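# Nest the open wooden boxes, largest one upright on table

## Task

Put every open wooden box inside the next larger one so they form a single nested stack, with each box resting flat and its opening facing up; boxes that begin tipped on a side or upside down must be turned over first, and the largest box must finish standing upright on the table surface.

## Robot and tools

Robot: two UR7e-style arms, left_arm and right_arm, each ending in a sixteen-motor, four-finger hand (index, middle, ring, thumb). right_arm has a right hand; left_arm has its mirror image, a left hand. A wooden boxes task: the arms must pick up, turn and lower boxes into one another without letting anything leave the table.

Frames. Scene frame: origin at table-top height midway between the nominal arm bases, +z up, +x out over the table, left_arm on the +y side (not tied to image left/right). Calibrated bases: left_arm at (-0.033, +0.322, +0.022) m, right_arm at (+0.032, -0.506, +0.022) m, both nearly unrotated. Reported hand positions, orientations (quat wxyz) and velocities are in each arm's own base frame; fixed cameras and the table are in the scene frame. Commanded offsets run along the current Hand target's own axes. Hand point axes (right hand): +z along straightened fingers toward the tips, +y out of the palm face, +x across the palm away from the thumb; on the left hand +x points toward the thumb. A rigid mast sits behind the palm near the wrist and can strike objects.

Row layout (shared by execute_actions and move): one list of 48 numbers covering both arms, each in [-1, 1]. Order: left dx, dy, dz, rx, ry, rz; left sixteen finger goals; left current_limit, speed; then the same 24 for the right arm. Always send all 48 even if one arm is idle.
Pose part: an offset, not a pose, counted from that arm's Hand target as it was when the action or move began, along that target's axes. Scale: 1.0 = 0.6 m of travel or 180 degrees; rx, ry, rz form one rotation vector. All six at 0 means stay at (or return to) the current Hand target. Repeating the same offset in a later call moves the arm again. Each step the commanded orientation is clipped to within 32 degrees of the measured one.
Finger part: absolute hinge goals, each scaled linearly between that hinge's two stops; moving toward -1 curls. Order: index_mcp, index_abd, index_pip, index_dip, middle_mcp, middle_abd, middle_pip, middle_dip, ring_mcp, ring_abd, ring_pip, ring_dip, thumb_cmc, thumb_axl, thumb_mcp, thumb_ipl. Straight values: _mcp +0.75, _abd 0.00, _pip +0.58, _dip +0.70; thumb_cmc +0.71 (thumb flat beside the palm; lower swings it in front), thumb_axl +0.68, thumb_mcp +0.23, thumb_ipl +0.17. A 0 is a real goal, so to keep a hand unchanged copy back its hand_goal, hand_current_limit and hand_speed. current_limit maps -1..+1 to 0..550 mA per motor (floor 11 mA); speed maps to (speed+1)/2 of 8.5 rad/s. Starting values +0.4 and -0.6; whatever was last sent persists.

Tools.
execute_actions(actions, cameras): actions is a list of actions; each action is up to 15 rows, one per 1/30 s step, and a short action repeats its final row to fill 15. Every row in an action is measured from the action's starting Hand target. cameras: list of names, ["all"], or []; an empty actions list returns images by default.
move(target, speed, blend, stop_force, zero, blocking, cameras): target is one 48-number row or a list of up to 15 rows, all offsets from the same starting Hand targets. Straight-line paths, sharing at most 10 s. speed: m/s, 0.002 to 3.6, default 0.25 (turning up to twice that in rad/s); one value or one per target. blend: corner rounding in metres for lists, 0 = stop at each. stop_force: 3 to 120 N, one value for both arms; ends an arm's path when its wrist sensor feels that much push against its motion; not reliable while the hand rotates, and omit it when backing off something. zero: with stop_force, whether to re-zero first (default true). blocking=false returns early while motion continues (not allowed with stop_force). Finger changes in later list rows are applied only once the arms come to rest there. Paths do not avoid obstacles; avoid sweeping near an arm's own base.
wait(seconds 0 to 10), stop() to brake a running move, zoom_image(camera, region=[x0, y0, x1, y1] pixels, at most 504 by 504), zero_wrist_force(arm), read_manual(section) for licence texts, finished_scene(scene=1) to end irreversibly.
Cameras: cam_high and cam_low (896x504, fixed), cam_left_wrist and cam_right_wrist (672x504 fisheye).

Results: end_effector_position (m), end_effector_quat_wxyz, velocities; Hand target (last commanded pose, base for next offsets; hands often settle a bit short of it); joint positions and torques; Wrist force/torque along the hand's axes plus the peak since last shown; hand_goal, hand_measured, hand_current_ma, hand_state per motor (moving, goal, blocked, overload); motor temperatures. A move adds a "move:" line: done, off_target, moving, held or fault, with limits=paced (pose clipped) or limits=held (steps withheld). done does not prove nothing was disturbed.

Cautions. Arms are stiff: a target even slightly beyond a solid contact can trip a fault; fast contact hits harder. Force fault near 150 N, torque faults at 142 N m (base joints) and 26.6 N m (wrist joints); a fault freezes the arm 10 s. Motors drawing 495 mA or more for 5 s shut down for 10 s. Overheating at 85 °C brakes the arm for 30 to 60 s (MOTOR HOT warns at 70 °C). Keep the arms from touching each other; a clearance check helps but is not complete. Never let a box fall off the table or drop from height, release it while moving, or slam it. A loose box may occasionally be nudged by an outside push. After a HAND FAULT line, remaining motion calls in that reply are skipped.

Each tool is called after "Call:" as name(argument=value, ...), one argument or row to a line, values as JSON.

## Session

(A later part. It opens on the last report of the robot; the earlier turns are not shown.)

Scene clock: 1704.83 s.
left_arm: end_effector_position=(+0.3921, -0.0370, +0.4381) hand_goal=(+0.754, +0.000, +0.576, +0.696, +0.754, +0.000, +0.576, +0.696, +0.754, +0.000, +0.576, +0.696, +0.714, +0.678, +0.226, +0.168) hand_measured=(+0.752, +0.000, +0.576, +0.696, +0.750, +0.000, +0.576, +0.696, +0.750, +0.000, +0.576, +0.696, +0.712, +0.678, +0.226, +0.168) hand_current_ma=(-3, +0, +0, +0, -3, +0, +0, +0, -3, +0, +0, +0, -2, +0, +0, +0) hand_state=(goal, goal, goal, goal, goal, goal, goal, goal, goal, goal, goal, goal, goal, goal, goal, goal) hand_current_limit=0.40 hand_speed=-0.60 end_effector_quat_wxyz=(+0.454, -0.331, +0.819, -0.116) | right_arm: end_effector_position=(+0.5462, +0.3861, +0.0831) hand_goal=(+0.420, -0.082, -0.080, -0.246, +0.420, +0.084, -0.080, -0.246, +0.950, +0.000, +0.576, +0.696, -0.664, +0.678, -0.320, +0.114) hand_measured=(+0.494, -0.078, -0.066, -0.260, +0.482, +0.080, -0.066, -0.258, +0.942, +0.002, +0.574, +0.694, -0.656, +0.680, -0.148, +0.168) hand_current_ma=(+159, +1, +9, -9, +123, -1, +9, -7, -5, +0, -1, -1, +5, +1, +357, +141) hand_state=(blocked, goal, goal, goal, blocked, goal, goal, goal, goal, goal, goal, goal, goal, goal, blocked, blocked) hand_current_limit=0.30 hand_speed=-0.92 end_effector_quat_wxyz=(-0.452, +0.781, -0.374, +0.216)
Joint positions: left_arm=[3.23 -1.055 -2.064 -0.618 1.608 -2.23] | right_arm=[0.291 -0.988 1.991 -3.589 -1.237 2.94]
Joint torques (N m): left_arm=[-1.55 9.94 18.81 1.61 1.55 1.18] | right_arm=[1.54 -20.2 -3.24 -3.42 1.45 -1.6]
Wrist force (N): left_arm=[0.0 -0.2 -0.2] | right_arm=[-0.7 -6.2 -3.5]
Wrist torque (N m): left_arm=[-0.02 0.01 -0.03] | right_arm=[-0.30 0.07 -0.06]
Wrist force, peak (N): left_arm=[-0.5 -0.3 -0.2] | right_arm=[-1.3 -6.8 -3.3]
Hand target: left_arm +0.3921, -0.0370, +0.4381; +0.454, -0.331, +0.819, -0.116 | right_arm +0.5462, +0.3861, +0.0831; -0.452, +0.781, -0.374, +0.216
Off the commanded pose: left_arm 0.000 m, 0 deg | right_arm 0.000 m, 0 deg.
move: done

Call:
wait(
  seconds=0,
  cameras=["cam_low","cam_right_wrist","cam_left_wrist"],
)

Call:
zoom_image(
  camera="cam_low",
  region=[395, 205, 435, 245],
)

Call:
zoom_image(
  camera="cam_right_wrist",
  region=[350, 0, 600, 190],
)

Call:
zoom_image(
  camera="cam_left_wrist",
  region=[180, 232, 240, 282],
)

Scene clock: 1707.10 s.
left_arm: end_effector_position=(+0.3921, -0.0370, +0.4381) hand_goal=(+0.754, +0.000, +0.576, +0.696, +0.754, +0.000, +0.576, +0.696, +0.754, +0.000, +0.576, +0.696, +0.714, +0.678, +0.226, +0.168) hand_measured=(+0.752, +0.000, +0.576, +0.696, +0.750, +0.000, +0.576, +0.696, +0.750, +0.000, +0.576, +0.696, +0.712, +0.678, +0.226, +0.168) hand_current_ma=(-3, +0, +0, +0, -3, +0, +0, +0, -3, +0, +0, +0, -2, +0, +0, +0) hand_state=(goal, goal, goal, goal, goal, goal, goal, goal, goal, goal, goal, goal, goal, goal, goal, goal) hand_current_limit=0.40 hand_speed=-0.60 end_effector_quat_wxyz=(+0.454, -0.331, +0.819, -0.116) | right_arm: end_effector_position=(+0.5462, +0.3861, +0.0831) hand_goal=(+0.420, -0.082, -0.080, -0.246, +0.420, +0.084, -0.080, -0.246, +0.950, +0.000, +0.576, +0.696, -0.664, +0.678, -0.320, +0.114) hand_measured=(+0.494, -0.078, -0.066, -0.260, +0.482, +0.080, -0.066, -0.258, +0.942, +0.002, +0.574, +0.694, -0.656, +0.680, -0.148, +0.168) hand_current_ma=(+159, +1, +9, -9, +123, -1, +9, -7, -5, +0, -1, -1, +5, +1, +358, +141) hand_state=(blocked, goal, goal, goal, blocked, goal, goal, goal, goal, goal, goal, goal, goal, goal, blocked, blocked) hand_current_limit=0.30 hand_speed=-0.92 end_effector_quat_wxyz=(-0.452, +0.781, -0.374, +0.216)
Joint positions: left_arm=[3.23 -1.055 -2.064 -0.618 1.608 -2.23] | right_arm=[0.291 -0.988 1.991 -3.589 -1.237 2.94]
Joint torques (N m): left_arm=[-1.01 9.79 18.66 1.54 1.73 1.34] | right_arm=[4.59 -20.82 -3.07 -3.42 0.27 -0.73]
Wrist force (N): left_arm=[-0.1 0.0 -0.2] | right_arm=[-0.8 -6.1 -3.6]
Wrist torque (N m): left_arm=[0.02 0.01 -0.04] | right_arm=[-0.29 0.08 -0.08]
Wrist force, peak (N): left_arm=[-0.5 -0.3 0.1] | right_arm=[-0.7 -6.3 -3.6]
Hand target: left_arm +0.3921, -0.0370, +0.4381; +0.454, -0.331, +0.819, -0.116 | right_arm +0.5462, +0.3861, +0.0831; -0.452, +0.781, -0.374, +0.216
Off the commanded pose: left_arm 0.000 m, 0 deg | right_arm 0.000 m, 0 deg.
camera_calibration:
cam_left_wrist: T_world_to_cam=[[0.571648, 0.0660732, 0.817834, -0.607678], [-0.478045, -0.78328, 0.397424, -0.0631932], [0.666852, -0.618148, -0.416174, 0.0204943], [0, 0, 0, 1]] pos_world=[0.303502, 0.00332183, 0.530624]
cam_right_wrist: T_world_to_cam=[[-0.726985, 0.369986, -0.57845, 0.334389], [-0.575145, 0.132089, 0.807317, 0.152294], [0.375102, 0.919599, 0.116769, -0.441306], [0, 0, 0, 1]] pos_world=[0.496222, 0.261989, 0.122008]
Images, in order (width x height): cam_low 896x504, cam_left_wrist 672x504, cam_right_wrist 672x504.

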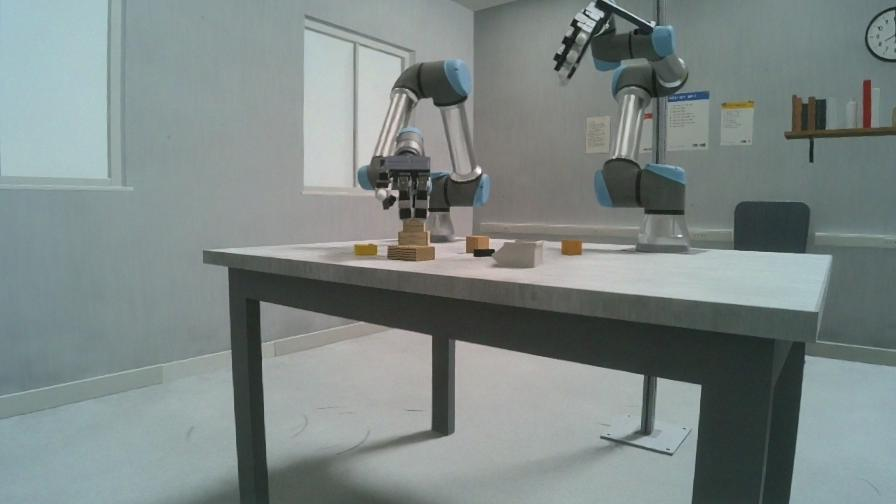

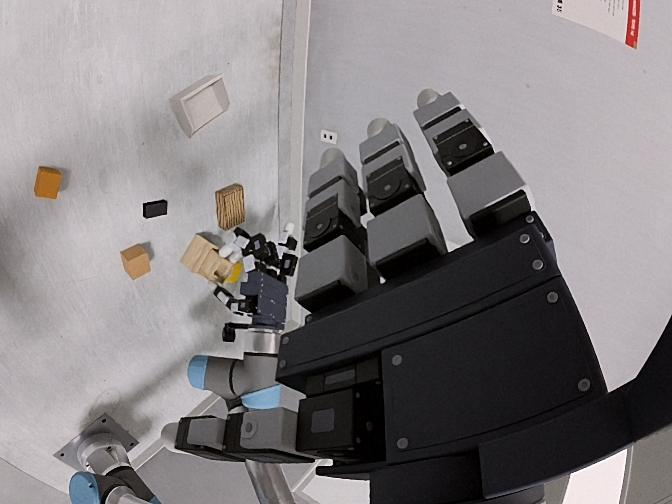

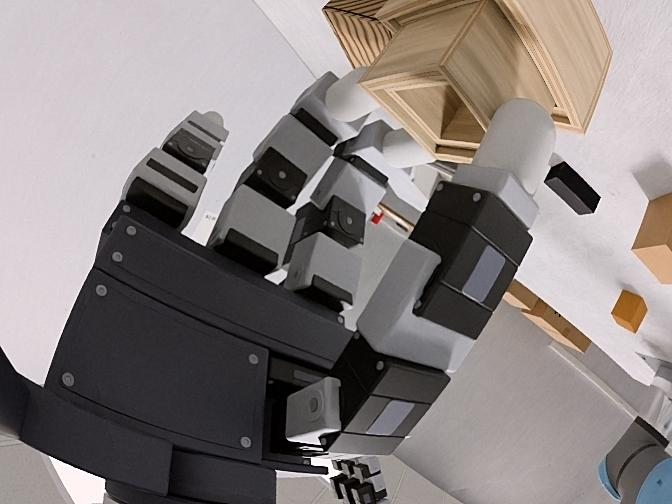

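Scaled by 12.600 from the camera's 896x504 image, which has a finer 1280x720 frame.

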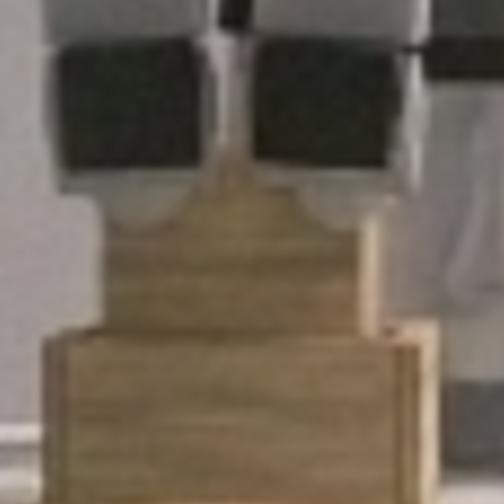

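Scaled by 2.016 from the camera's 672x504 image, which has a finer 960x720 frame.

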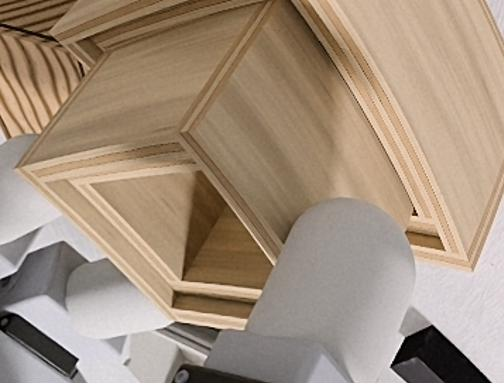

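Scaled by 8.400 from the camera's 672x504 image, which has a finer 960x720 frame.

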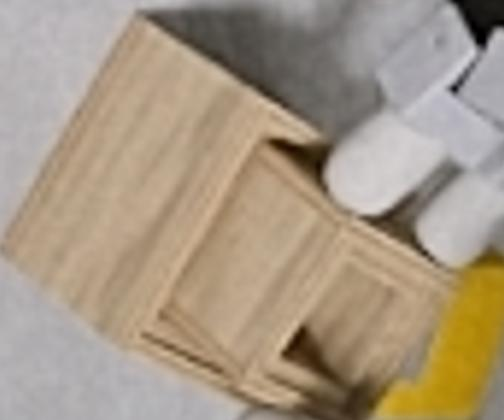

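Call:
zoom_image(
  camera="cam_right_wrist",
  region=[470, 0, 590, 120],
)

Call:
zoom_image(
  camera="cam_right_wrist",
  region=[370, 0, 490, 68],
)

Call:
zoom_image(
  camera="cam_left_wrist",
  region=[192, 247, 222, 282],
)

Scaled by 4.200 from the camera's 672x504 image, which has a finer 960x720 frame.

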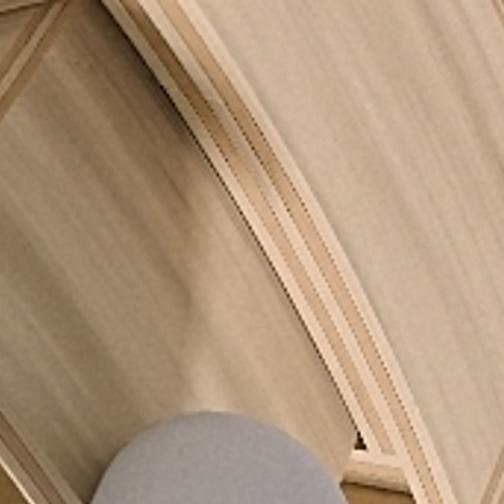

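Scaled by 4.200 from the camera's 672x504 image, which has a finer 960x720 frame.

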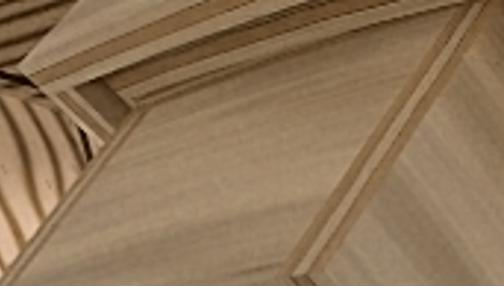

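Scaled by 14.400 from the camera's 672x504 image, which has a finer 960x720 frame.

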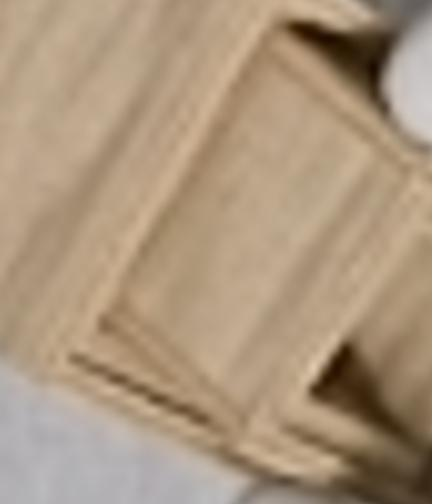

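Call:
move(
  target=[0,0,0,0,0,0,0.754,0,0.576,0.696,0.754,0,0.576,0.696,0.754,0,0.576,0.696,0.714,0.678,0.226,0.168,0.4,-0.6,0.0,0.00067,-0.00115,0,0,0,0.42,-0.083,-0.08,-0.246,0.42,0.083,-0.08,-0.246,0.95,0,0.576,0.696,-0.664,0.678,-0.32,0.1135,0.3,-0.92],
  speed=0.01,
  cameras=["cam_right_wrist"],
)

Call:
zoom_image(
  camera="cam_right_wrist",
  region=[370, 0, 490, 68],
)

Call:
zoom_image(
  camera="cam_right_wrist",
  region=[470, 0, 590, 120],
)

Scene clock: 1720.57 s.
left_arm: end_effector_position=(+0.3921, -0.0370, +0.4381) hand_goal=(+0.754, +0.000, +0.576, +0.696, +0.754, +0.000, +0.576, +0.696, +0.754, +0.000, +0.576, +0.696, +0.714, +0.678, +0.226, +0.168) hand_measured=(+0.752, +0.000, +0.576, +0.696, +0.750, +0.000, +0.576, +0.696, +0.750, +0.000, +0.576, +0.696, +0.712, +0.678, +0.226, +0.168) hand_current_ma=(-3, +0, +0, +0, -3, +0, +0, +0, -3, +0, +0, +0, -2, +0, +0, +0) hand_state=(goal, goal, goal, goal, goal, goal, goal, goal, goal, goal, goal, goal, goal, goal, goal, goal) hand_current_limit=0.40 hand_speed=-0.60 end_effector_quat_wxyz=(+0.454, -0.331, +0.819, -0.116) | right_arm: end_effector_position=(+0.5456, +0.3856, +0.0831) hand_goal=(+0.420, -0.082, -0.080, -0.246, +0.420, +0.084, -0.080, -0.246, +0.950, +0.000, +0.576, +0.696, -0.664, +0.678, -0.320, +0.114) hand_measured=(+0.494, -0.080, -0.068, -0.260, +0.482, +0.080, -0.068, -0.258, +0.942, +0.002, +0.574, +0.694, -0.656, +0.680, -0.148, +0.170) hand_current_ma=(+158, +0, +8, -10, +122, -1, +8, -8, -5, +0, -1, -1, +5, +1, +357, +146) hand_state=(blocked, goal, goal, goal, blocked, goal, goal, goal, goal, goal, goal, goal, goal, goal, blocked, blocked) hand_current_limit=0.30 hand_speed=-0.92 end_effector_quat_wxyz=(-0.452, +0.781, -0.374, +0.216)
Joint positions: left_arm=[3.23 -1.055 -2.064 -0.618 1.608 -2.23] | right_arm=[0.29 -0.989 1.993 -3.59 -1.237 2.94]
Joint torques (N m): left_arm=[-1.95 10.28 19.21 1.66 1.76 1.51] | right_arm=[-9.39 -45.2 -3.34 -3.7 2.35 -2.1]
Wrist force (N): left_arm=[-0.2 -0.2 0.1] | right_arm=[-0.7 -4.7 -1.2]
Wrist torque (N m): left_arm=[-0.03 0.04 -0.05] | right_arm=[-0.20 0.06 -0.04]
Wrist force, peak (N): left_arm=[-0.6 0.0 -0.1] | right_arm=[-0.1 -6.4 -3.6]
Hand target: left_arm +0.3921, -0.0370, +0.4381; +0.454, -0.331, +0.819, -0.116 | right_arm +0.5455, +0.3856, +0.0831; -0.452, +0.781, -0.374, +0.216
Off the commanded pose: left_arm 0.000 m, 0 deg | right_arm 0.000 m, 0 deg.
move: done
camera_calibration:
cam_right_wrist: T_world_to_cam=[[-0.727017, 0.369993, -0.578404, 0.33411], [-0.575103, 0.132068, 0.80735, 0.151983], [0.375103, 0.919599, 0.116769, -0.440713], [0, 0, 0, 1]] pos_world=[0.495622, 0.261589, 0.122008]
Images, in order (width x height): cam_right_wrist 672x504.

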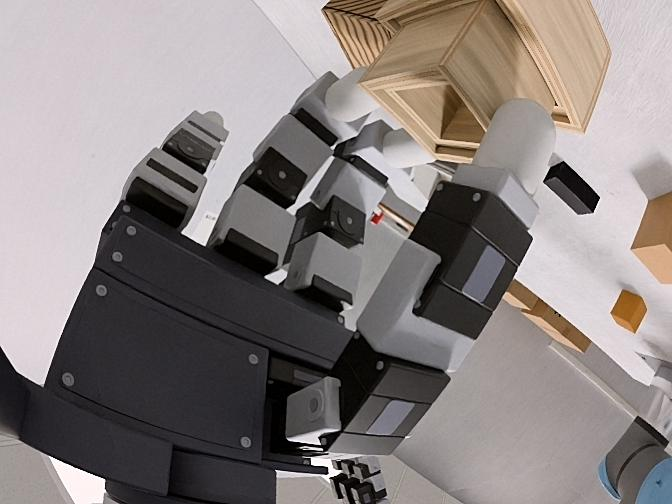

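Scaled by 4.200 from the camera's 672x504 image, which has a finer 960x720 frame.

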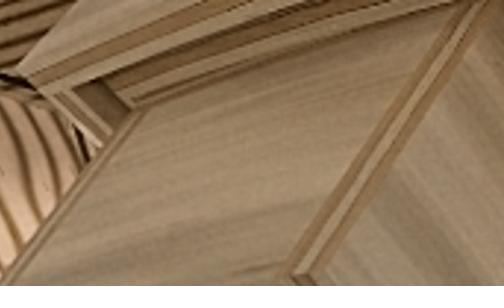

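Scaled by 4.200 from the camera's 672x504 image, which has a finer 960x720 frame.

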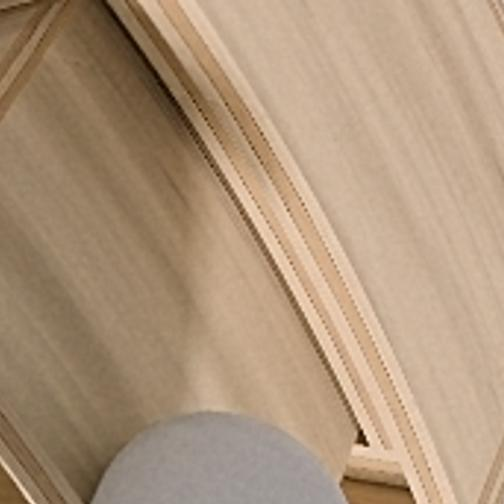

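Call:
move(
  target=[0,0,0,0,0,0,0.754,0,0.576,0.696,0.754,0,0.576,0.696,0.754,0,0.576,0.696,0.714,0.678,0.226,0.168,0.4,-0.6,0.0,0.0029,0.00167,0,0,0,0.42,-0.083,-0.08,-0.246,0.42,0.083,-0.08,-0.246,0.95,0,0.576,0.696,-0.664,0.678,-0.32,0.1135,0.3,-0.92],
  speed=0.01,
  stop_force=6,
  cameras=["cam_right_wrist","cam_left_wrist","cam_low"],
)

Call:
zoom_image(
  camera="cam_right_wrist",
  region=[370, 0, 490, 68],
)

Call:
zoom_image(
  camera="cam_right_wrist",
  region=[470, 0, 590, 120],
)

Call:
zoom_image(
  camera="cam_low",
  region=[395, 205, 435, 245],
)

Call:
zoom_image(
  camera="cam_left_wrist",
  region=[180, 232, 240, 282],
)

Scene clock: 1727.70 s.
left_arm: end_effector_position=(+0.3921, -0.0370, +0.4381) hand_goal=(+0.754, +0.000, +0.576, +0.696, +0.754, +0.000, +0.576, +0.696, +0.754, +0.000, +0.576, +0.696, +0.714, +0.678, +0.226, +0.168) hand_measured=(+0.752, +0.000, +0.576, +0.696, +0.750, +0.000, +0.576, +0.696, +0.750, +0.000, +0.576, +0.696, +0.712, +0.678, +0.226, +0.168) hand_current_ma=(-3, +0, +0, +0, -3, +0, +0, +0, -3, +0, +0, +0, -2, +0, +0, +0) hand_state=(goal, goal, goal, goal, goal, goal, goal, goal, goal, goal, goal, goal, goal, goal, goal, goal) hand_current_limit=0.40 hand_speed=-0.60 end_effector_quat_wxyz=(+0.454, -0.331, +0.819, -0.116) | right_arm: end_effector_position=(+0.5455, +0.3856, +0.0811) hand_goal=(+0.420, -0.082, -0.080, -0.246, +0.420, +0.084, -0.080, -0.246, +0.950, +0.000, +0.576, +0.696, -0.664, +0.678, -0.320, +0.114) hand_measured=(+0.492, -0.080, -0.072, -0.266, +0.482, +0.082, -0.076, -0.264, +0.942, +0.002, +0.574, +0.694, -0.654, +0.680, -0.146, +0.172) hand_current_ma=(+154, +0, +4, -18, +121, -1, +1, -14, -5, +0, -1, -1, +5, +1, +358, +161) hand_state=(blocked, goal, goal, goal, blocked, goal, goal, goal, goal, goal, goal, goal, goal, goal, blocked, blocked) hand_current_limit=0.30 hand_speed=-0.92 end_effector_quat_wxyz=(-0.452, +0.781, -0.374, +0.216)
Joint positions: left_arm=[3.23 -1.055 -2.064 -0.618 1.608 -2.23] | right_arm=[0.29 -0.985 1.994 -3.595 -1.237 2.94]
Joint torques (N m): left_arm=[-1.86 9.87 19.41 1.71 1.72 1.51] | right_arm=[-7.02 -20.56 -1.51 -3.05 0.89 -2.09]
Wrist force (N): left_arm=[-0.3 -0.3 0.3] | right_arm=[-0.9 -7.2 -4.3]
Wrist torque (N m): left_arm=[-0.06 0.06 -0.06] | right_arm=[-0.30 0.06 -0.06]
Wrist force, peak (N): left_arm=[-0.5 -0.4 0.3] | right_arm=[-1.1 -7.4 -4.2]
Hand target: left_arm +0.3921, -0.0370, +0.4381; +0.454, -0.331, +0.819, -0.116 | right_arm +0.5455, +0.3856, +0.0811; -0.452, +0.781, -0.374, +0.216
Off the commanded pose: left_arm 0.000 m, 0 deg | right_arm 0.000 m, 0 deg.
move: done
camera_calibration:
cam_left_wrist: T_world_to_cam=[[0.571648, 0.0660732, 0.817834, -0.607678], [-0.478045, -0.78328, 0.397424, -0.0631932], [0.666852, -0.618148, -0.416174, 0.0204943], [0, 0, 0, 1]] pos_world=[0.303502, 0.00332183, 0.530624]
cam_right_wrist: T_world_to_cam=[[-0.726985, 0.369986, -0.57845, 0.332909], [-0.575145, 0.132089, 0.807317, 0.153573], [0.375102, 0.919599, 0.116769, -0.44035], [0, 0, 0, 1]] pos_world=[0.495522, 0.261489, 0.120008]
Images, in order (width x height): cam_low 896x504, cam_left_wrist 672x504, cam_right_wrist 672x504.

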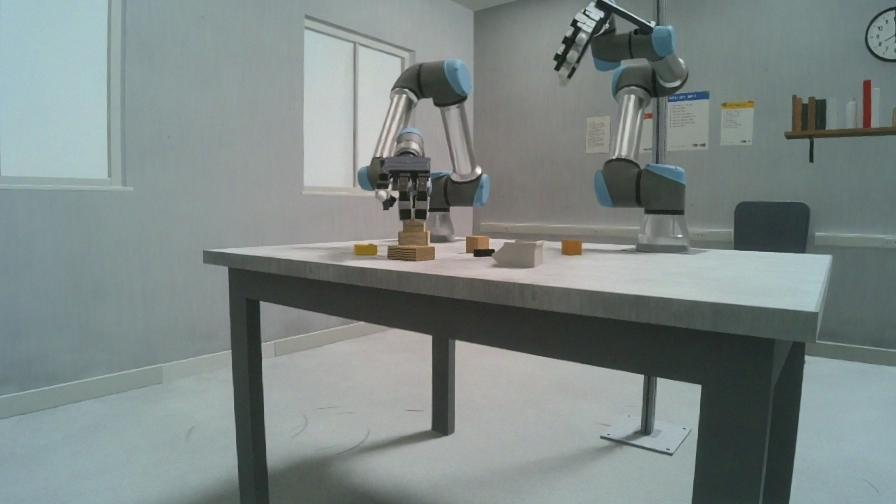

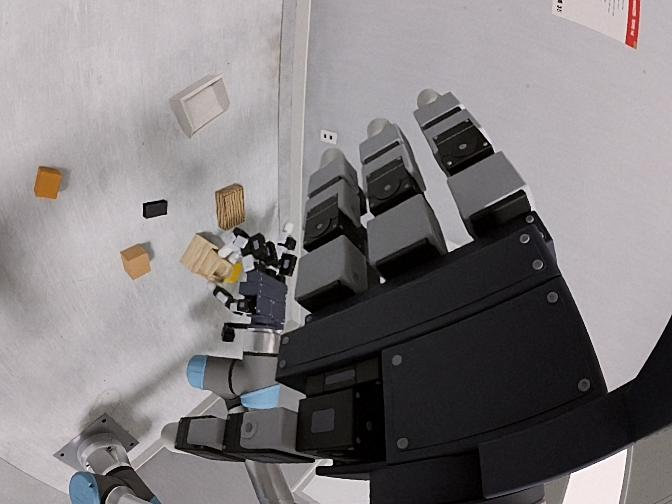

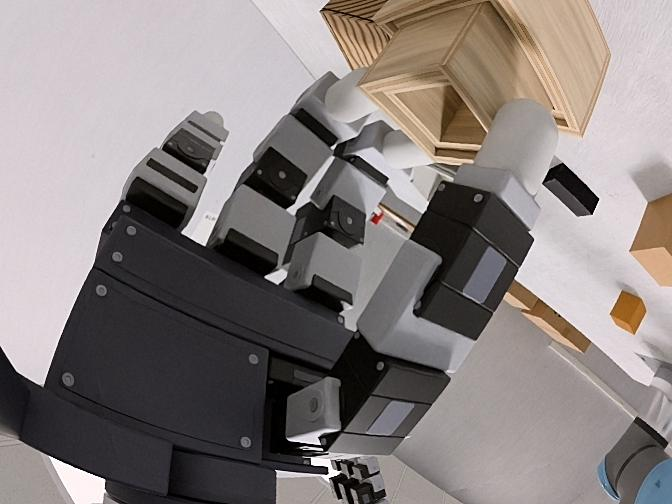

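Scaled by 4.200 from the camera's 672x504 image, which has a finer 960x720 frame.

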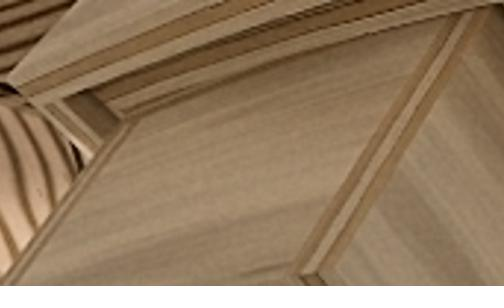

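Scaled by 4.200 from the camera's 672x504 image, which has a finer 960x720 frame.

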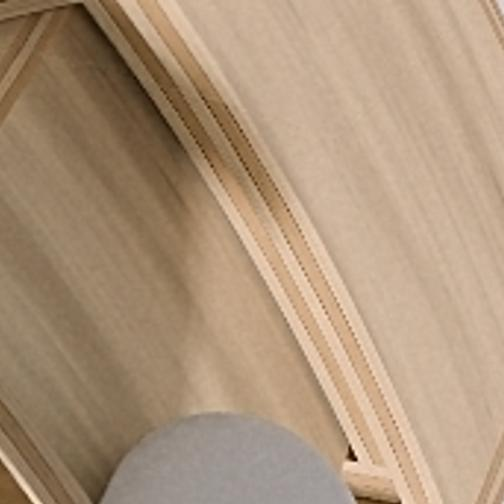

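Scaled by 12.600 from the camera's 896x504 image, which has a finer 1280x720 frame.

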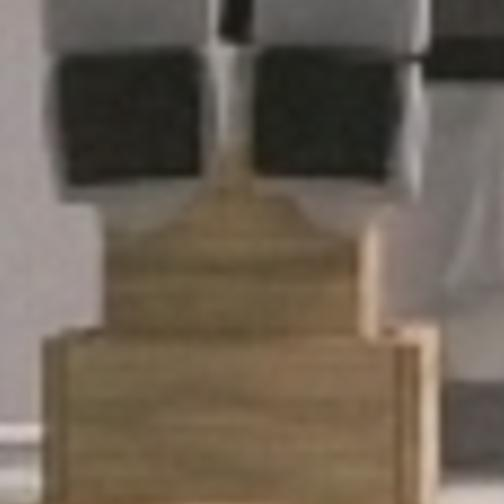

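Scaled by 8.400 from the camera's 672x504 image, which has a finer 960x720 frame.

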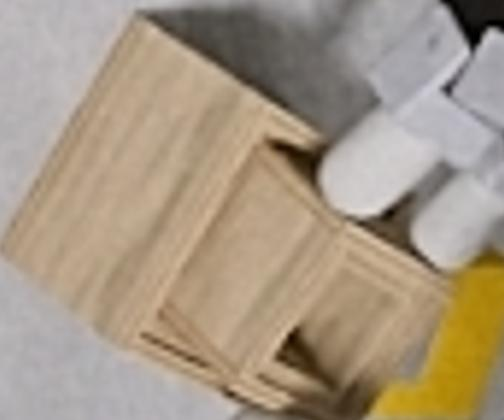

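Call:
zoom_image(
  camera="cam_right_wrist",
  region=[545, 93, 577, 117],
)

Call:
zoom_image(
  camera="cam_right_wrist",
  region=[480, 0, 520, 30],
)

Call:
zoom_image(
  camera="cam_right_wrist",
  region=[372, 5, 420, 41],
)

Scaled by 15.750 from the camera's 672x504 image, which has a finer 960x720 frame.

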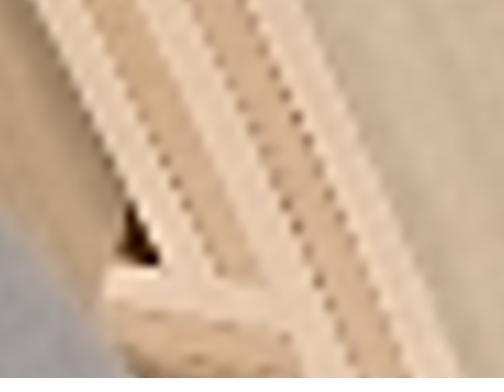

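Scaled by 12.600 from the camera's 672x504 image, which has a finer 960x720 frame.

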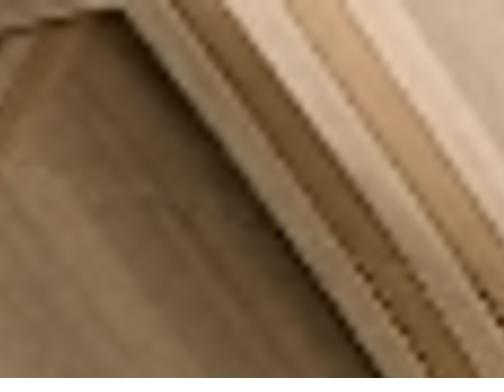

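Scaled by 10.500 from the camera's 672x504 image, which has a finer 960x720 frame.

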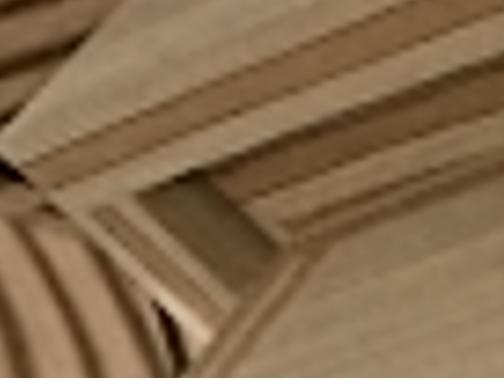

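Call:
move(
  target=[0,0,0,0,0,0,0.754,0,0.576,0.696,0.754,0,0.576,0.696,0.754,0,0.576,0.696,0.714,0.678,0.226,0.168,0.4,-0.6,-0.0015,-0.0026,-0.0006,0,0,0,0.42,-0.083,-0.08,-0.246,0.42,0.083,-0.08,-0.246,0.95,0,0.576,0.696,-0.664,0.678,-0.32,0.1135,0.3,-0.92],
  speed=0.01,
  cameras=["cam_right_wrist"],
)

Call:
zoom_image(
  camera="cam_right_wrist",
  region=[545, 88, 577, 112],
)

Call:
zoom_image(
  camera="cam_right_wrist",
  region=[480, 0, 520, 30],
)

Call:
zoom_image(
  camera="cam_right_wrist",
  region=[372, 0, 420, 36],
)

Call:
zoom_image(
  camera="cam_right_wrist",
  region=[350, 0, 600, 190],
)

Scene clock: 1755.70 s.
left_arm: end_effector_position=(+0.3921, -0.0370, +0.4381) hand_goal=(+0.754, +0.000, +0.576, +0.696, +0.754, +0.000, +0.576, +0.696, +0.754, +0.000, +0.576, +0.696, +0.714, +0.678, +0.226, +0.168) hand_measured=(+0.752, +0.000, +0.576, +0.696, +0.750, +0.000, +0.576, +0.696, +0.750, +0.000, +0.576, +0.696, +0.712, +0.678, +0.226, +0.168) hand_current_ma=(-3, +0, +0, +0, -3, +0, +0, +0, -3, +0, +0, +0, -2, +0, +0, +0) hand_state=(goal, goal, goal, goal, goal, goal, goal, goal, goal, goal, goal, goal, goal, goal, goal, goal) hand_current_limit=0.40 hand_speed=-0.60 end_effector_quat_wxyz=(+0.454, -0.331, +0.819, -0.116) | right_arm: end_effector_position=(+0.5453, +0.3865, +0.0825) hand_goal=(+0.420, -0.082, -0.080, -0.246, +0.420, +0.084, -0.080, -0.246, +0.950, +0.000, +0.576, +0.696, -0.664, +0.678, -0.320, +0.114) hand_measured=(+0.492, -0.080, -0.068, -0.256, +0.482, +0.082, -0.068, -0.256, +0.942, +0.002, +0.574, +0.694, -0.654, +0.680, -0.146, +0.172) hand_current_ma=(+153, +0, +9, -5, +121, -1, +7, -6, -5, +0, -1, -1, +5, +1, +357, +161) hand_state=(blocked, goal, goal, goal, blocked, goal, goal, goal, goal, goal, goal, goal, goal, goal, blocked, blocked) hand_current_limit=0.30 hand_speed=-0.92 end_effector_quat_wxyz=(-0.452, +0.781, -0.374, +0.216)
Joint positions: left_arm=[3.23 -1.055 -2.064 -0.618 1.608 -2.23] | right_arm=[0.292 -0.987 1.993 -3.592 -1.239 2.941]
Joint torques (N m): left_arm=[-1.08 9.43 18.57 1.63 1.51 1.46] | right_arm=[10.9 -46.44 -23.88 -0.37 -1.84 2.2]
Wrist force (N): left_arm=[-0.2 0.0 -0.1] | right_arm=[0.6 -3.1 -1.1]
Wrist torque (N m): left_arm=[0.01 0.04 -0.05] | right_arm=[-0.16 0.06 -0.10]
Wrist force, peak (N): left_arm=[-0.4 -0.5 0.3] | right_arm=[-1.0 -7.4 -4.4]
Hand target: left_arm +0.3921, -0.0370, +0.4381; +0.454, -0.331, +0.819, -0.116 | right_arm +0.5453, +0.3866, +0.0826; -0.452, +0.781, -0.374, +0.216
Off the commanded pose: left_arm 0.000 m, 0 deg | right_arm 0.000 m, 0 deg.
move: done
camera_calibration:
cam_right_wrist: T_world_to_cam=[[-0.727017, 0.369993, -0.578404, 0.333249], [-0.575103, 0.132068, 0.80735, 0.152189], [0.375103, 0.919599, 0.116769, -0.441266], [0, 0, 0, 1]] pos_world=[0.495322, 0.262389, 0.121408]
Images, in order (width x height): cam_right_wrist 672x504.

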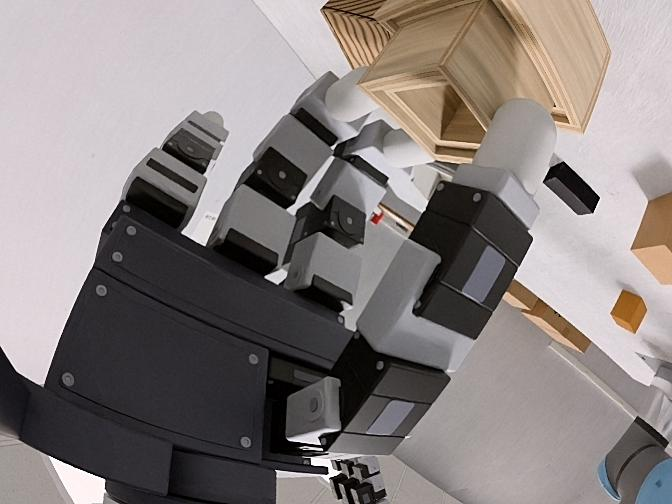

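Scaled by 15.750 from the camera's 672x504 image, which has a finer 960x720 frame.

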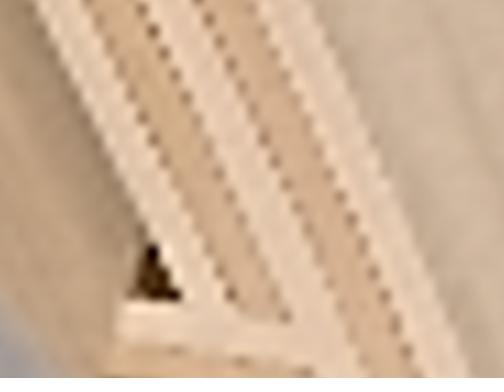

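Scaled by 12.600 from the camera's 672x504 image, which has a finer 960x720 frame.

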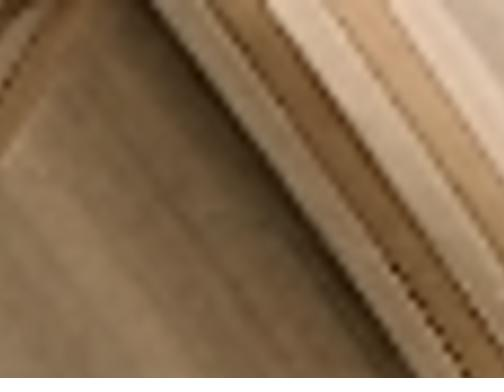

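Scaled by 10.500 from the camera's 672x504 image, which has a finer 960x720 frame.

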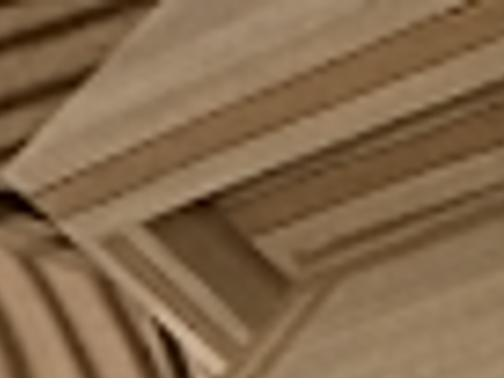

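Scaled by 2.016 from the camera's 672x504 image, which has a finer 960x720 frame.

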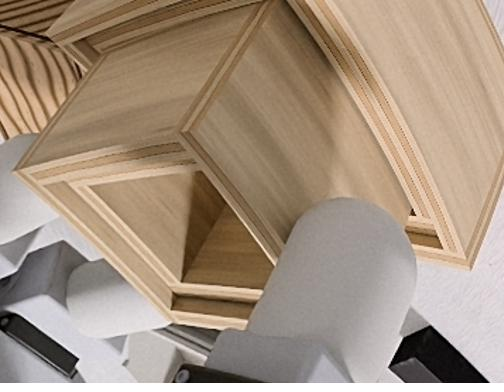

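Call:
move(
  target=[0,0,0,0,0,0,0.754,0,0.576,0.696,0.754,0,0.576,0.696,0.754,0,0.576,0.696,0.714,0.678,0.226,0.168,0.4,-0.6,0,0,0,0,0,0,0.488,-0.083,-0.08,-0.256,0.478,0.083,-0.08,-0.256,0.95,0,0.576,0.696,-0.664,0.678,-0.155,0.165,0.3,-0.95],
  speed=0.01,
  cameras=["cam_right_wrist","cam_low"],
)

Call:
zoom_image(
  camera="cam_right_wrist",
  region=[350, 0, 600, 190],
)

Call:
zoom_image(
  camera="cam_low",
  region=[395, 205, 435, 245],
)

Scene clock: 1772.90 s.
left_arm: end_effector_position=(+0.3921, -0.0370, +0.4381) hand_goal=(+0.754, +0.000, +0.576, +0.696, +0.754, +0.000, +0.576, +0.696, +0.754, +0.000, +0.576, +0.696, +0.714, +0.678, +0.226, +0.168) hand_measured=(+0.752, +0.000, +0.576, +0.696, +0.750, +0.000, +0.576, +0.696, +0.750, +0.000, +0.576, +0.696, +0.712, +0.678, +0.226, +0.168) hand_current_ma=(-3, +0, +0, +0, -3, +0, +0, +0, -3, +0, +0, +0, -2, +0, +0, +0) hand_state=(goal, goal, goal, goal, goal, goal, goal, goal, goal, goal, goal, goal, goal, goal, goal, goal) hand_current_limit=0.40 hand_speed=-0.60 end_effector_quat_wxyz=(+0.454, -0.331, +0.819, -0.116) | right_arm: end_effector_position=(+0.5453, +0.3866, +0.0826) hand_goal=(+0.488, -0.082, -0.080, -0.256, +0.478, +0.084, -0.080, -0.256, +0.950, +0.000, +0.576, +0.696, -0.664, +0.678, -0.154, +0.166) hand_measured=(+0.496, -0.080, -0.066, -0.254, +0.486, +0.082, -0.068, -0.256, +0.942, +0.002, +0.574, +0.694, -0.658, +0.680, -0.146, +0.186) hand_current_ma=(+4, +0, +9, +0, +5, -1, +8, +0, -5, +0, -1, -1, +3, +1, +67, +27) hand_state=(goal, goal, goal, goal, goal, goal, goal, goal, goal, goal, goal, goal, goal, goal, moving, goal) hand_current_limit=0.30 hand_speed=-0.95 end_effector_quat_wxyz=(-0.452, +0.781, -0.374, +0.216)
Joint positions: left_arm=[3.23 -1.055 -2.064 -0.618 1.608 -2.23] | right_arm=[0.292 -0.987 1.993 -3.591 -1.239 2.941]
Joint torques (N m): left_arm=[-1.41 10.34 18.72 1.59 1.51 1.34] | right_arm=[9.6 -46.38 -22.57 -0.75 -1.59 2.06]
Wrist force (N): left_arm=[0.0 -0.3 0.0] | right_arm=[0.0 -2.0 0.4]
Wrist torque (N m): left_arm=[-0.03 0.00 -0.03] | right_arm=[-0.21 0.06 -0.11]
Wrist force, peak (N): left_arm=[0.0 -0.4 -0.4] | right_arm=[0.4 -3.5 -0.8]
Hand target: left_arm +0.3921, -0.0370, +0.4381; +0.454, -0.331, +0.819, -0.116 | right_arm +0.5453, +0.3866, +0.0826; -0.452, +0.781, -0.374, +0.216
Off the commanded pose: left_arm 0.000 m, 0 deg | right_arm 0.000 m, 0 deg.
move: done
camera_calibration:
cam_right_wrist: T_world_to_cam=[[-0.727017, 0.369993, -0.578404, 0.333269], [-0.575103, 0.132068, 0.80735, 0.152095], [0.375103, 0.919599, 0.116769, -0.44137], [0, 0, 0, 1]] pos_world=[0.495322, 0.262489, 0.121508]
Images, in order (width x height): cam_low 896x504, cam_right_wrist 672x504.

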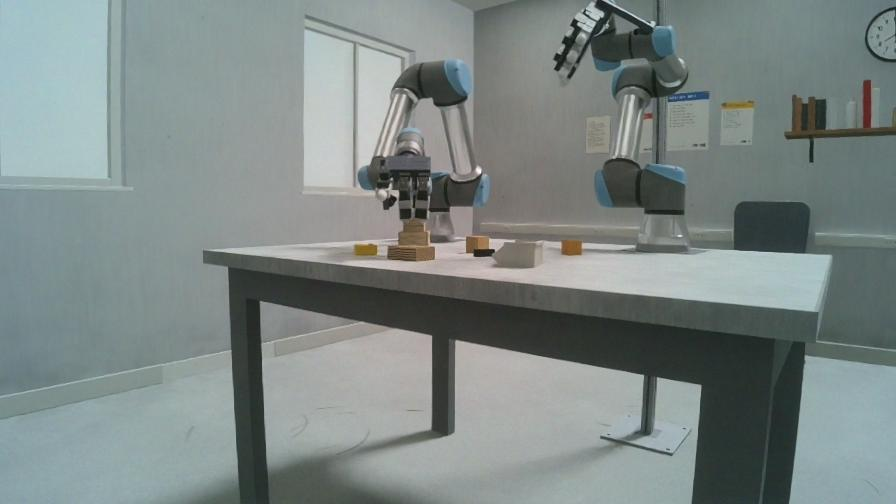

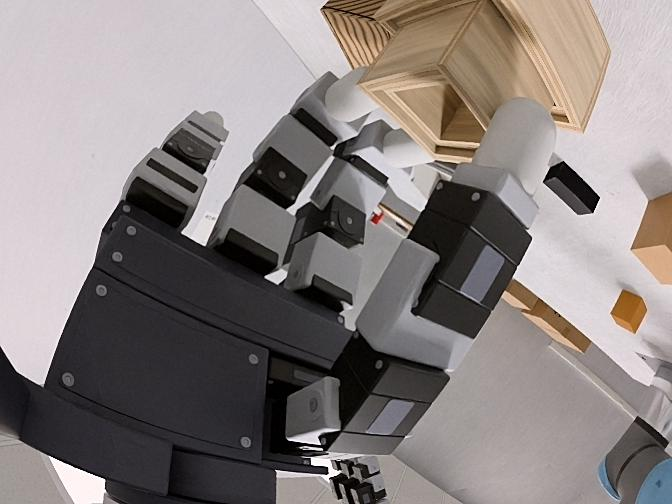

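Scaled by 2.016 from the camera's 672x504 image, which has a finer 960x720 frame.

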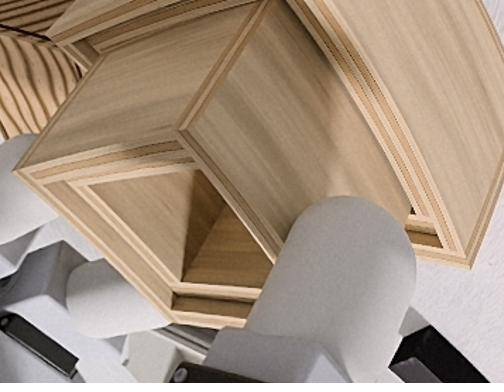

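Scaled by 12.600 from the camera's 896x504 image, which has a finer 1280x720 frame.

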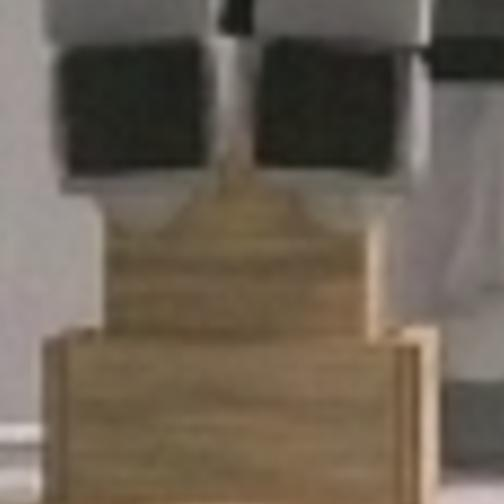

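Call:
move(
  target=[0,0,0,0,0,0,0.754,0,0.576,0.696,0.754,0,0.576,0.696,0.754,0,0.576,0.696,0.714,0.678,0.226,0.168,0.4,-0.6,0,0,0,0,0,0,0.52,-0.083,-0.07,-0.246,0.51,0.083,-0.07,-0.246,0.95,0,0.576,0.696,-0.664,0.678,-0.12,0.185,0.3,-0.95],
  speed=0.01,
  cameras=["cam_right_wrist","cam_left_wrist"],
)

Call:
zoom_image(
  camera="cam_right_wrist",
  region=[350, 0, 600, 190],
)

Call:
zoom_image(
  camera="cam_left_wrist",
  region=[180, 232, 240, 282],
)

Scene clock: 1777.13 s.
left_arm: end_effector_position=(+0.3921, -0.0370, +0.4381) hand_goal=(+0.754, +0.000, +0.576, +0.696, +0.754, +0.000, +0.576, +0.696, +0.754, +0.000, +0.576, +0.696, +0.714, +0.678, +0.226, +0.168) hand_measured=(+0.752, +0.000, +0.576, +0.696, +0.750, +0.000, +0.576, +0.696, +0.750, +0.000, +0.576, +0.696, +0.712, +0.678, +0.226, +0.168) hand_current_ma=(-3, +0, +0, +0, -3, +0, +0, +0, -3, +0, +0, +0, -2, +0, +0, +0) hand_state=(goal, goal, goal, goal, goal, goal, goal, goal, goal, goal, goal, goal, goal, goal, goal, goal) hand_current_limit=0.40 hand_speed=-0.60 end_effector_quat_wxyz=(+0.454, -0.331, +0.819, -0.116) | right_arm: end_effector_position=(+0.5453, +0.3866, +0.0826) hand_goal=(+0.520, -0.082, -0.070, -0.246, +0.510, +0.084, -0.070, -0.246, +0.950, +0.000, +0.576, +0.696, -0.664, +0.678, -0.120, +0.186) hand_measured=(+0.506, -0.080, -0.068, -0.248, +0.496, +0.082, -0.068, -0.248, +0.942, +0.002, +0.574, +0.694, -0.660, +0.680, -0.120, +0.186) hand_current_ma=(-10, +0, +1, -1, -11, -1, +0, -1, -5, +0, -1, -1, +2, +1, +0, +0) hand_state=(goal, goal, goal, goal, goal, goal, goal, goal, goal, goal, goal, goal, goal, goal, goal, goal) hand_current_limit=0.30 hand_speed=-0.95 end_effector_quat_wxyz=(-0.452, +0.781, -0.374, +0.216)
Joint positions: left_arm=[3.23 -1.055 -2.064 -0.618 1.608 -2.23] | right_arm=[0.292 -0.987 1.993 -3.591 -1.239 2.941]
Joint torques (N m): left_arm=[-0.89 9.05 18.62 1.69 1.71 1.51] | right_arm=[1.6 -45.86 -23.48 -3.59 -1.75 1.07]
Wrist force (N): left_arm=[-0.2 -0.3 0.1] | right_arm=[-0.5 -1.2 1.2]
Wrist torque (N m): left_arm=[-0.05 0.04 -0.05] | right_arm=[-0.17 0.04 -0.09]
Wrist force, peak (N): left_arm=[-0.4 -0.5 -0.1] | right_arm=[-0.9 -1.4 1.4]
Hand target: left_arm +0.3921, -0.0370, +0.4381; +0.454, -0.331, +0.819, -0.116 | right_arm +0.5453, +0.3866, +0.0826; -0.452, +0.781, -0.374, +0.216
Off the commanded pose: left_arm 0.000 m, 0 deg | right_arm 0.000 m, 0 deg.
move: done
camera_calibration:
cam_left_wrist: T_world_to_cam=[[0.571648, 0.0660732, 0.817834, -0.607678], [-0.478045, -0.78328, 0.397424, -0.0631932], [0.666852, -0.618148, -0.416174, 0.0204943], [0, 0, 0, 1]] pos_world=[0.303502, 0.00332183, 0.530624]
cam_right_wrist: T_world_to_cam=[[-0.726985, 0.369986, -0.57845, 0.333261], [-0.575145, 0.132089, 0.807317, 0.152114], [0.375102, 0.919599, 0.116769, -0.441369], [0, 0, 0, 1]] pos_world=[0.495322, 0.262489, 0.121508]
Images, in order (width x height): cam_left_wrist 672x504, cam_right_wrist 672x504.

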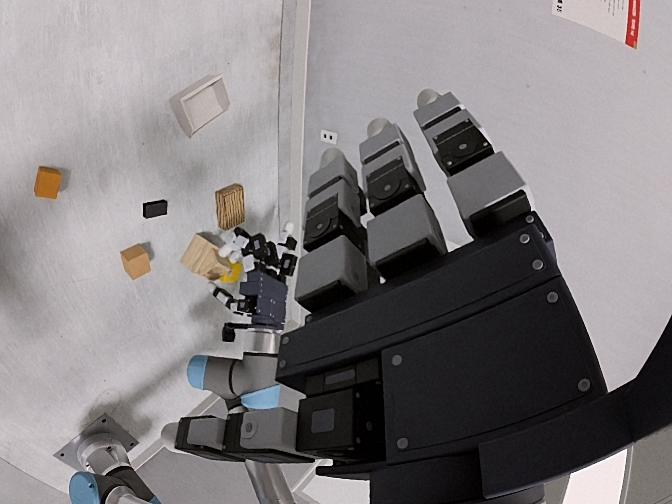

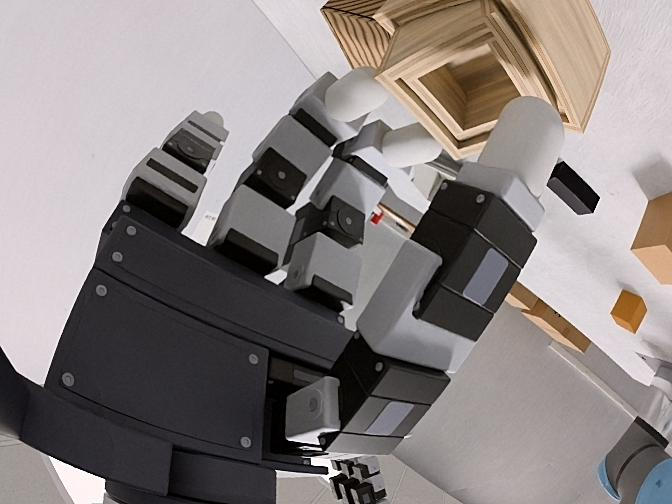

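Scaled by 2.016 from the camera's 672x504 image, which has a finer 960x720 frame.

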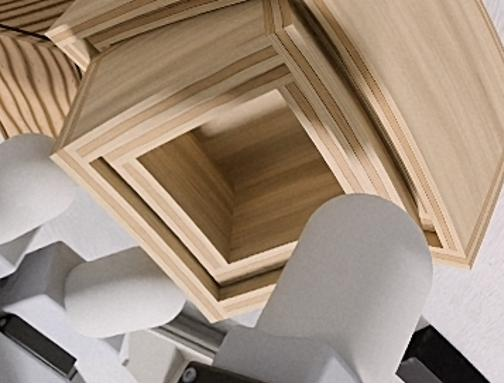

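Scaled by 8.400 from the camera's 672x504 image, which has a finer 960x720 frame.

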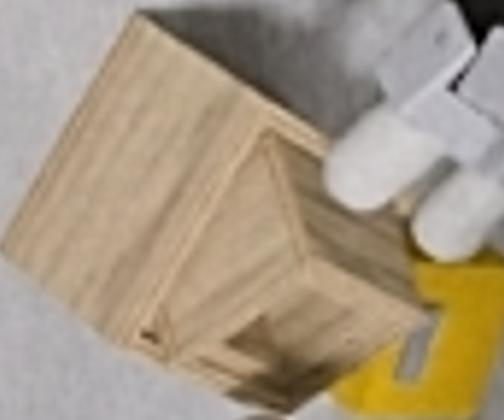

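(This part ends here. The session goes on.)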